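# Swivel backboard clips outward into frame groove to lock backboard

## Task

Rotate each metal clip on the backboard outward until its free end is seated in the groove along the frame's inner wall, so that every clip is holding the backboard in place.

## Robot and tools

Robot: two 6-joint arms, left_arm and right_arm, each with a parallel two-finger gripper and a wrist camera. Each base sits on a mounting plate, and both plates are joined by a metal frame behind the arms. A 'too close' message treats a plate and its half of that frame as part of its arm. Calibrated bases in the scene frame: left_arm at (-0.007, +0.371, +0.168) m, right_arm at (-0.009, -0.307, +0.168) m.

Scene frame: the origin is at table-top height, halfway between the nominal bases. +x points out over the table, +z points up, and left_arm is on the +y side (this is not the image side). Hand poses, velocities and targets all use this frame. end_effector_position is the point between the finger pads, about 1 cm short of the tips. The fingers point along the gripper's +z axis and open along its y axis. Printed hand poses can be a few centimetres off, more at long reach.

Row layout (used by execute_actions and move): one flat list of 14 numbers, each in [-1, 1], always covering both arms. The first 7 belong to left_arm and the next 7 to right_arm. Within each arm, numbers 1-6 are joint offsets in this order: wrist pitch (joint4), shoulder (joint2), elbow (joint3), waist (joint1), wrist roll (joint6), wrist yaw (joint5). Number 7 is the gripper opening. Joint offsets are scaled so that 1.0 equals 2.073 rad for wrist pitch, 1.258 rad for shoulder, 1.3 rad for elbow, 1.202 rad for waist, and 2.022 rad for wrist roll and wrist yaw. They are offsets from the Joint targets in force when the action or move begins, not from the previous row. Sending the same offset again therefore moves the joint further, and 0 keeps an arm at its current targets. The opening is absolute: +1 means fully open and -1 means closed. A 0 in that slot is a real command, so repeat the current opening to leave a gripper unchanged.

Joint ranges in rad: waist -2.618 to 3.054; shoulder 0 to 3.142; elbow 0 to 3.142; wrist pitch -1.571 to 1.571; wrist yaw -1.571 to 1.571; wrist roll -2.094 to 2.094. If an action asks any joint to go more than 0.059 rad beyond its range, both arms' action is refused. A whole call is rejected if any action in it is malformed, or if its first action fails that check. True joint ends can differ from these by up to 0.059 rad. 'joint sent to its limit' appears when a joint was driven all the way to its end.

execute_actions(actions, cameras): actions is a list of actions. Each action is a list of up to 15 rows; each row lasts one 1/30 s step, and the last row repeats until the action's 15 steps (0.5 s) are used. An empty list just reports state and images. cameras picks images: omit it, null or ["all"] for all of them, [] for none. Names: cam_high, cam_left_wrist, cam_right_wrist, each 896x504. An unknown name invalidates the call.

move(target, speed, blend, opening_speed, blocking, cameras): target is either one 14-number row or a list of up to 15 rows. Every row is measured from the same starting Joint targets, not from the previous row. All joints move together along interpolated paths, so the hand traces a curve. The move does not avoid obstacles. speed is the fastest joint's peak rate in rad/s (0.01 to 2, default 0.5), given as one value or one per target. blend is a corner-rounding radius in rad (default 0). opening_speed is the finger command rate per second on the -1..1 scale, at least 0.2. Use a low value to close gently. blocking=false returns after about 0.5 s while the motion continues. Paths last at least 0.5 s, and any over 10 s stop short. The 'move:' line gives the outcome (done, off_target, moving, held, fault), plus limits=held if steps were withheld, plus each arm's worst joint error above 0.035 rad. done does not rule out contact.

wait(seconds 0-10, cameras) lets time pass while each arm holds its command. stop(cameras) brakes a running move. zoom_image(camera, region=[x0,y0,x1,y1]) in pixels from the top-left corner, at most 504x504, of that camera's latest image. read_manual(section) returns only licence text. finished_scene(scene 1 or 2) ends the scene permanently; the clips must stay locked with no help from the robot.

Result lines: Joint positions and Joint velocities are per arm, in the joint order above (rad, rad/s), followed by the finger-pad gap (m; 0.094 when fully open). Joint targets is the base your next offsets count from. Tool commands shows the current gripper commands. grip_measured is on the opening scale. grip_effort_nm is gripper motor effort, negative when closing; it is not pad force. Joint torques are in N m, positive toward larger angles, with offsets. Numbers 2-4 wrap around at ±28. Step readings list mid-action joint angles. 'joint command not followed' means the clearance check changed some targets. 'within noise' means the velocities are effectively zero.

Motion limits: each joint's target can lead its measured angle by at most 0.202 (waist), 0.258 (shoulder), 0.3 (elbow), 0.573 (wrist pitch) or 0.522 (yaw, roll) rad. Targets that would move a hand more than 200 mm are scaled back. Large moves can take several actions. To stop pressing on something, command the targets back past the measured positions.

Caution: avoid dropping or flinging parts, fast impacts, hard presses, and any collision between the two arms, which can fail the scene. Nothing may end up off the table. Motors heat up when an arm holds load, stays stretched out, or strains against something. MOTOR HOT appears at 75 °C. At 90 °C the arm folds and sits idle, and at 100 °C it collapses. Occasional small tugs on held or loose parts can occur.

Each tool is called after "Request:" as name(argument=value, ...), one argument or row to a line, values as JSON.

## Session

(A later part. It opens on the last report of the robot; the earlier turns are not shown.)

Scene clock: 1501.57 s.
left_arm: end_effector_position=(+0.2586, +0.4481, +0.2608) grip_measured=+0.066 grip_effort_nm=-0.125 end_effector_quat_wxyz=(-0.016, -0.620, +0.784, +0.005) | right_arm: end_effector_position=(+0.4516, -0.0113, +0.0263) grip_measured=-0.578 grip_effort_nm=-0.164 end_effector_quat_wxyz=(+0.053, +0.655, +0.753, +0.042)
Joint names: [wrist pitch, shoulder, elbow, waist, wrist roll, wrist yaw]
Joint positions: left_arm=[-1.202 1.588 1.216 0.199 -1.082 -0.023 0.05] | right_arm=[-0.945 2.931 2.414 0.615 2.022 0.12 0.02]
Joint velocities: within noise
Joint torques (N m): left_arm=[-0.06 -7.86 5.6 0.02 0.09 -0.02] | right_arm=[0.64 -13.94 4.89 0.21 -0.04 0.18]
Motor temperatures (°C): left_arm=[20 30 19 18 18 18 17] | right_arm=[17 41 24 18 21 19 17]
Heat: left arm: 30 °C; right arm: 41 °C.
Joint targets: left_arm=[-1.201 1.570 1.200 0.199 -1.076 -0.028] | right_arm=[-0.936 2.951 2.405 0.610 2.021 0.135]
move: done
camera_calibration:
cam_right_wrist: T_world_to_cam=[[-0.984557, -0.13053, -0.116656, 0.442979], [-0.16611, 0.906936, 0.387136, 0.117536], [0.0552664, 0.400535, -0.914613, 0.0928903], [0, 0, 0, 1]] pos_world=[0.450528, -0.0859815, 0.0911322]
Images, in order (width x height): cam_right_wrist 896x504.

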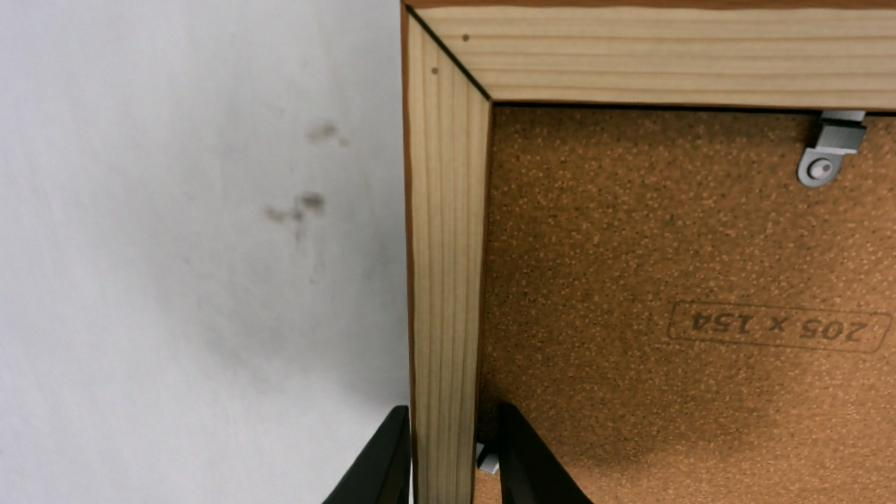

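Request:
move(
  target=[0,0,0,0,0,0,0.064,0,0,0,0,0,0,-0.64],
  opening_speed=0.4,
  cameras=["cam_right_wrist"],
)

Request:
zoom_image(
  camera="cam_right_wrist",
  region=[400, 390, 560, 504],
)

Request:
move(
  target=[0,0,0,0,0,0,0.064,0,0,0,0,0,0,-0.69],
  opening_speed=0.4,
  cameras=["cam_right_wrist"],
)

Request:
zoom_image(
  camera="cam_right_wrist",
  region=[400, 390, 560, 504],
)

Scene clock: 1507.97 s.
left_arm: end_effector_position=(+0.2586, +0.4481, +0.2608) grip_measured=+0.066 grip_effort_nm=-0.115 end_effector_quat_wxyz=(-0.016, -0.620, +0.784, +0.005) | right_arm: end_effector_position=(+0.4517, -0.0112, +0.0263) grip_measured=-0.636 grip_effort_nm=-0.276 end_effector_quat_wxyz=(+0.053, +0.655, +0.753, +0.042)
Joint names: [wrist pitch, shoulder, elbow, waist, wrist roll, wrist yaw]
Joint positions: left_arm=[-1.202 1.588 1.216 0.199 -1.082 -0.023 0.05] | right_arm=[-0.944 2.931 2.414 0.615 2.022 0.12 0.017]
Joint velocities: within noise
Joint torques (N m): left_arm=[-0.05 -7.9 5.65 -0.01 0.1 -0.02] | right_arm=[0.64 -13.94 4.88 0.21 -0.03 0.17]
Motor temperatures (°C): left_arm=[20 30 19 18 18 18 17] | right_arm=[17 40 24 18 21 19 17]
Heat: left arm: 30 °C; right arm: 40 °C.
Joint targets: left_arm=[-1.201 1.570 1.200 0.199 -1.076 -0.028] | right_arm=[-0.936 2.951 2.405 0.610 2.021 0.135]
move: done
camera_calibration:
cam_right_wrist: T_world_to_cam=[[-0.984523, -0.13049, -0.116994, 0.443057], [-0.166218, 0.906856, 0.387278, 0.117542], [0.0555605, 0.40073, -0.91451, 0.0927409], [0, 0, 0, 1]] pos_world=[0.450585, -0.085943, 0.091126]
Images, in order (width x height): cam_right_wrist 896x504.

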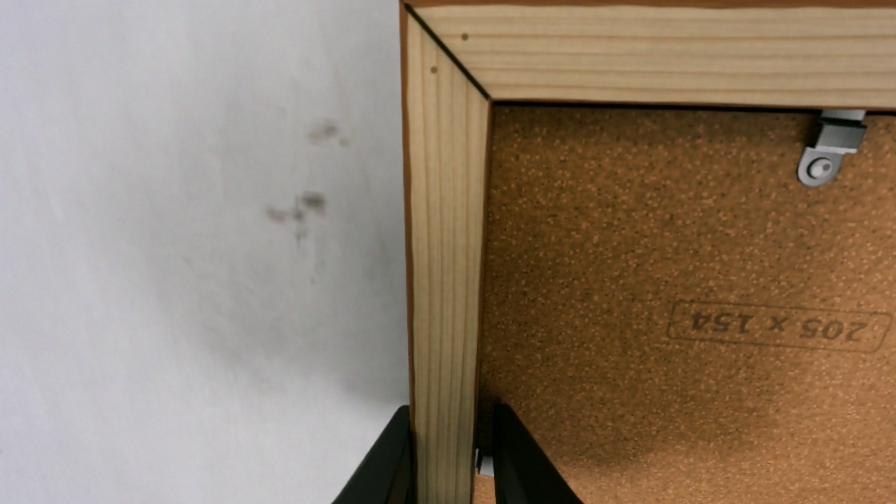

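Scaled by 3.150.

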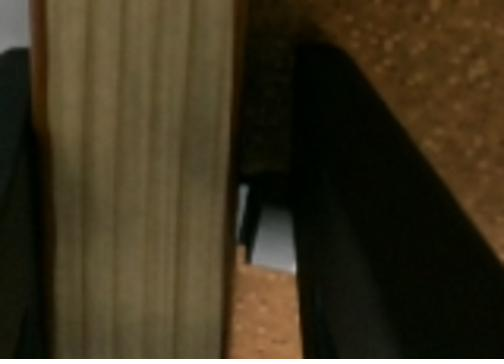

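Scene clock: 1508.47 s.
left_arm: end_effector_position=(+0.2586, +0.4481, +0.2608) grip_measured=+0.066 grip_effort_nm=-0.125 end_effector_quat_wxyz=(-0.016, -0.620, +0.784, +0.005) | right_arm: end_effector_position=(+0.4528, -0.0112, +0.0260) grip_measured=-0.688 grip_effort_nm=-0.159 end_effector_quat_wxyz=(+0.054, +0.655, +0.752, +0.044)
Joint names: [wrist pitch, shoulder, elbow, waist, wrist roll, wrist yaw]
Joint positions: left_arm=[-1.202 1.588 1.216 0.199 -1.082 -0.023 0.05] | right_arm=[-0.939 2.932 2.414 0.615 2.022 0.123 0.015]
Joint velocities: within noise
Joint torques (N m): left_arm=[-0.07 -7.9 5.45 -0.09 0.08 -0.05] | right_arm=[0.59 -13.98 4.88 0.27 -0.03 0.14]
Motor temperatures (°C): left_arm=[20 30 19 18 18 18 17] | right_arm=[17 40 24 18 21 19 17]
Heat: left arm: 30 °C; right arm: 40 °C.
Joint targets: left_arm=[-1.201 1.570 1.200 0.199 -1.076 -0.028] | right_arm=[-0.936 2.951 2.405 0.610 2.021 0.134]
move: done
camera_calibration:
cam_right_wrist: T_world_to_cam=[[-0.984063, -0.129645, -0.121705, 0.444116], [-0.167319, 0.906809, 0.386914, 0.118277], [0.0602022, 0.401111, -0.914049, 0.0903168], [0, 0, 0, 1]] pos_world=[0.451391, -0.0859048, 0.0908422]
Images, in order (width x height): cam_right_wrist 896x504.

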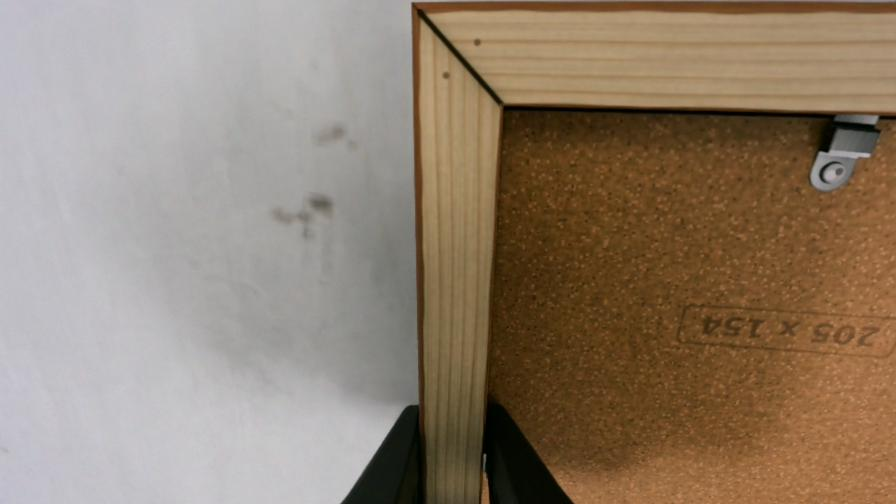

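Scaled by 3.150.

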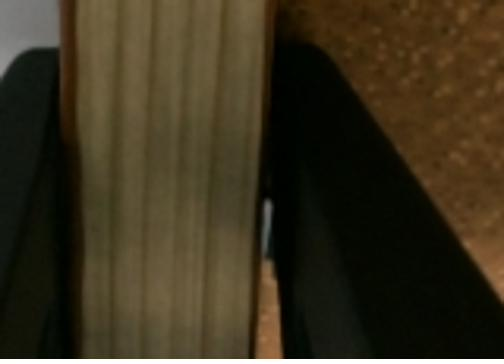

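Excellent—bridge became perpendicular. Open and lift.

Request:
move(
  target=[
    [0,0,0,0,0,0,0.064,0,0,0,0,0,0,-0.60],
    [0,0,0,0,0,0,0.064,-0.055,-0.1,0,0,0,0,-0.60],
  ],
  speed=0.4,
  cameras=["cam_right_wrist"],
)

Request:
zoom_image(
  camera="cam_right_wrist",
  region=[450, 310, 570, 410],
)

Scene clock: 1513.27 s.
left_arm: end_effector_position=(+0.2586, +0.4481, +0.2608) grip_measured=+0.066 grip_effort_nm=-0.125 end_effector_quat_wxyz=(-0.016, -0.620, +0.784, +0.005) | right_arm: end_effector_position=(+0.4500, -0.0153, +0.0642) grip_measured=-0.602 grip_effort_nm=0.051 end_effector_quat_wxyz=(+0.053, +0.655, +0.753, +0.035)
Joint names: [wrist pitch, shoulder, elbow, waist, wrist roll, wrist yaw]
Joint positions: left_arm=[-1.202 1.588 1.216 0.199 -1.082 -0.023 0.05] | right_arm=[-1.034 2.855 2.414 0.615 2.022 0.124 0.019]
Joint velocities: within noise
Joint torques (N m): left_arm=[-0.08 -7.87 5.63 0.03 0.05 -0.05] | right_arm=[0.36 -18.51 4.97 0.27 -0.04 0.13]
Motor temperatures (°C): left_arm=[20 30 19 18 18 18 17] | right_arm=[17 41 24 18 21 19 17]
Heat: left arm: 30 °C; right arm: 41 °C.
Joint targets: left_arm=[-1.201 1.570 1.200 0.199 -1.076 -0.028] | right_arm=[-1.050 2.825 2.405 0.610 2.021 0.134]
move: done
camera_calibration:
cam_right_wrist: T_world_to_cam=[[-0.985551, -0.13145, -0.106817, 0.445079], [-0.162587, 0.910982, 0.379049, 0.105226], [0.0474826, 0.390939, -0.919191, 0.132902], [0, 0, 0, 1]] pos_world=[0.449446, -0.0893095, 0.129819]
Images, in order (width x height): cam_right_wrist 896x504.

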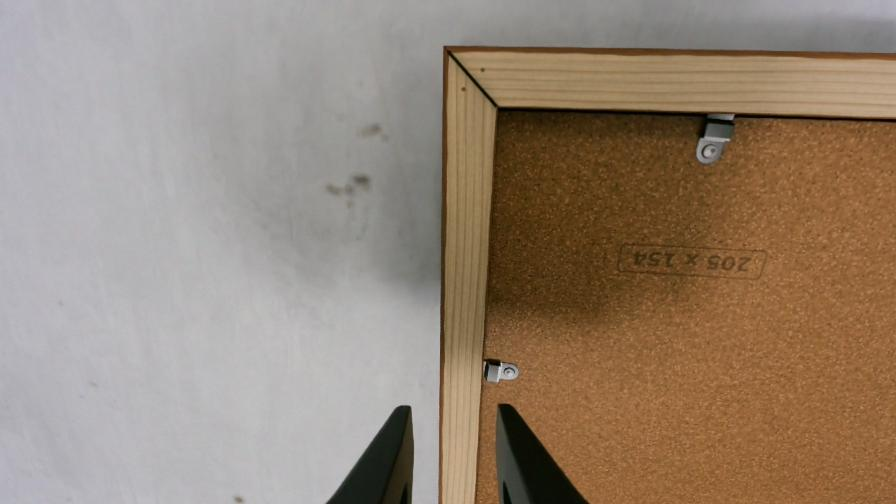

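Scaled by 4.200.

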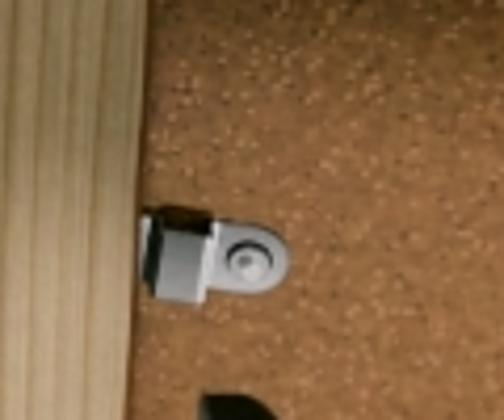

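Request:
move(
  target=[0,0,0,0,0,0,0.064,-0.18,-0.5,0,0,0,0,-0.60],
  speed=0.6,
)

Scene clock: 1520.10 s.
left_arm: end_effector_position=(+0.2586, +0.4481, +0.2608) grip_measured=+0.066 grip_effort_nm=-0.129 end_effector_quat_wxyz=(-0.016, -0.620, +0.784, +0.005) | right_arm: end_effector_position=(+0.4144, -0.0547, +0.3766) grip_measured=-0.602 grip_effort_nm=0.051 end_effector_quat_wxyz=(+0.087, +0.653, +0.734, +0.165)
Joint names: [wrist pitch, shoulder, elbow, waist, wrist roll, wrist yaw]
Joint positions: left_arm=[-1.202 1.588 1.216 0.199 -1.082 -0.023 0.05] | right_arm=[-1.409 2.203 2.408 0.615 2.022 0.124 0.019]
Joint velocities: within noise
Joint torques (N m): left_arm=[-0.05 -7.84 5.61 -0.14 0.11 -0.05] | right_arm=[0.84 -12.56 5.27 0.09 -0.04 0.13]
Motor temperatures (°C): left_arm=[20 30 19 18 18 18 17] | right_arm=[17 43 24 18 21 19 17]
Heat: left arm: 30 °C; right arm: 43 °C.
Joint targets: left_arm=[-1.201 1.570 1.200 0.199 -1.076 -0.028] | right_arm=[-1.423 2.197 2.405 0.610 2.021 0.134]
move: done
camera_calibration:
cam_left_wrist: T_world_to_cam=[[0.966615, -0.250829, -0.0523548, -0.118714], [-0.204005, -0.876981, 0.43507, 0.371026], [-0.155043, -0.409865, -0.898873, 0.54232], [0, 0, 0, 1]] pos_world=[0.274524, 0.517883, 0.319839]
cam_right_wrist: T_world_to_cam=[[-0.93627, -0.0865792, -0.340443, 0.508225], [-0.248554, 0.848126, 0.467871, 0.015586], [0.248231, 0.522673, -0.815595, 0.322207], [0, 0, 0, 1]] pos_world=[0.399728, -0.137626, 0.42852]

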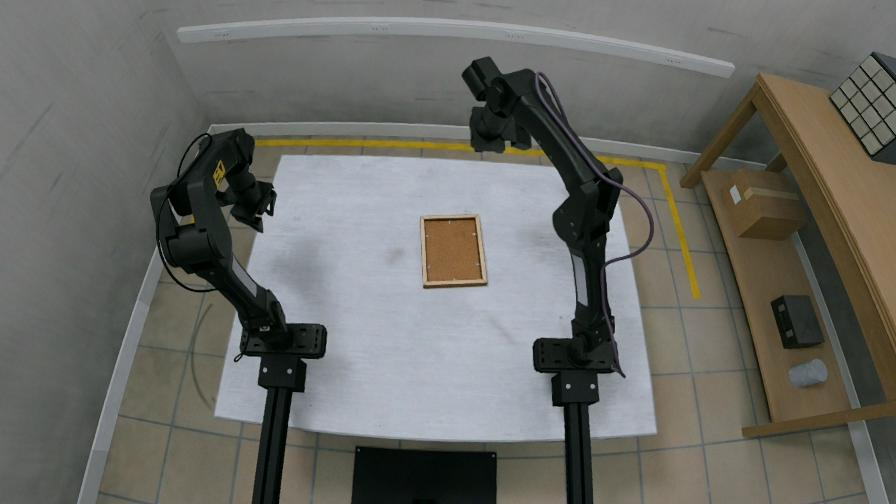

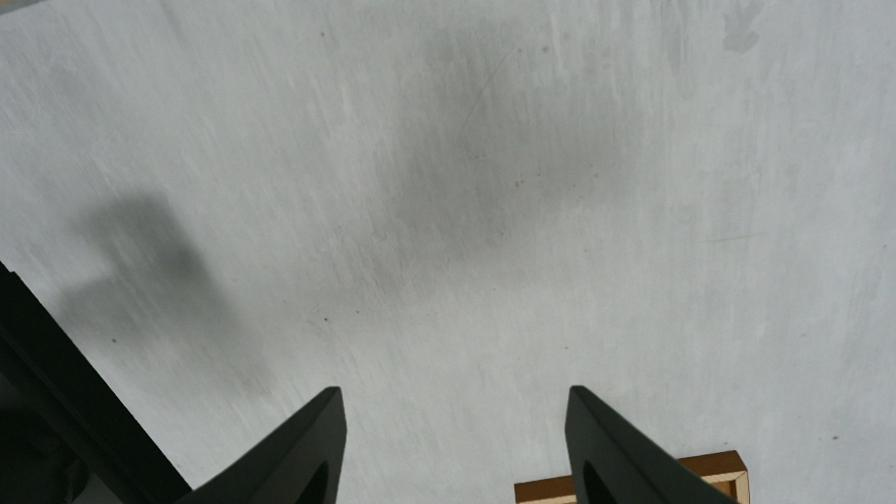

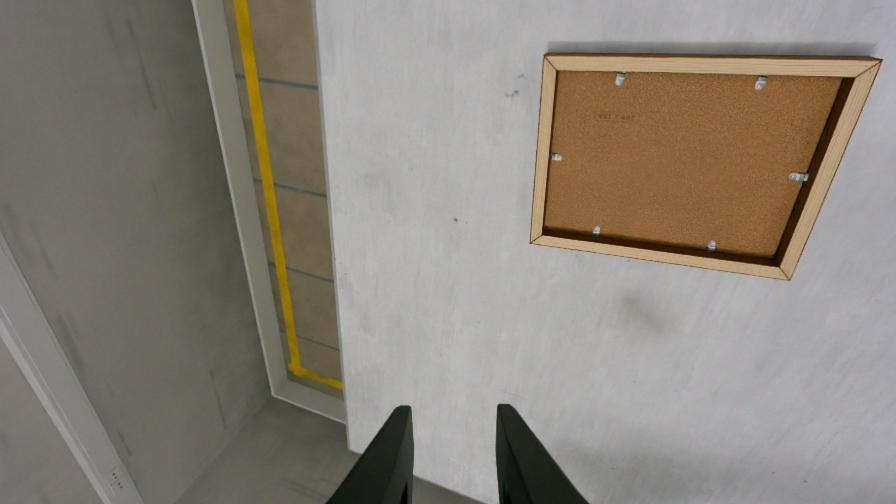

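Request:
zoom_image(
  camera="cam_right_wrist",
  region=[530, 50, 690, 170],
)

Request:
zoom_image(
  camera="cam_right_wrist",
  region=[720, 50, 880, 200],
)

Request:
zoom_image(
  camera="cam_right_wrist",
  region=[570, 200, 750, 280],
)

Scaled by 3.150.

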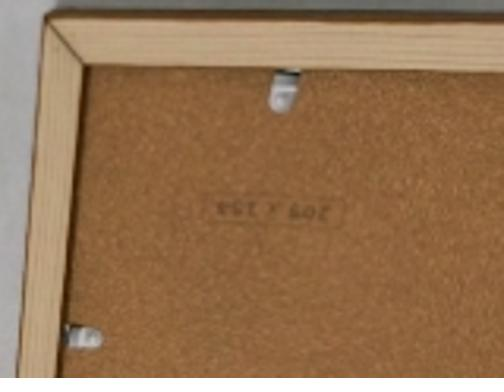

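Scaled by 3.150.

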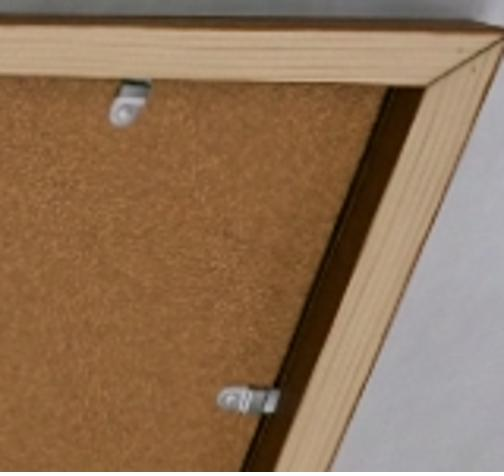

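Scaled by 2.800.

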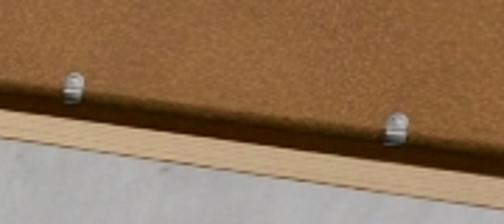

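Request:
finished_scene(
  scene=2,
)

The scene is finished: the task was done.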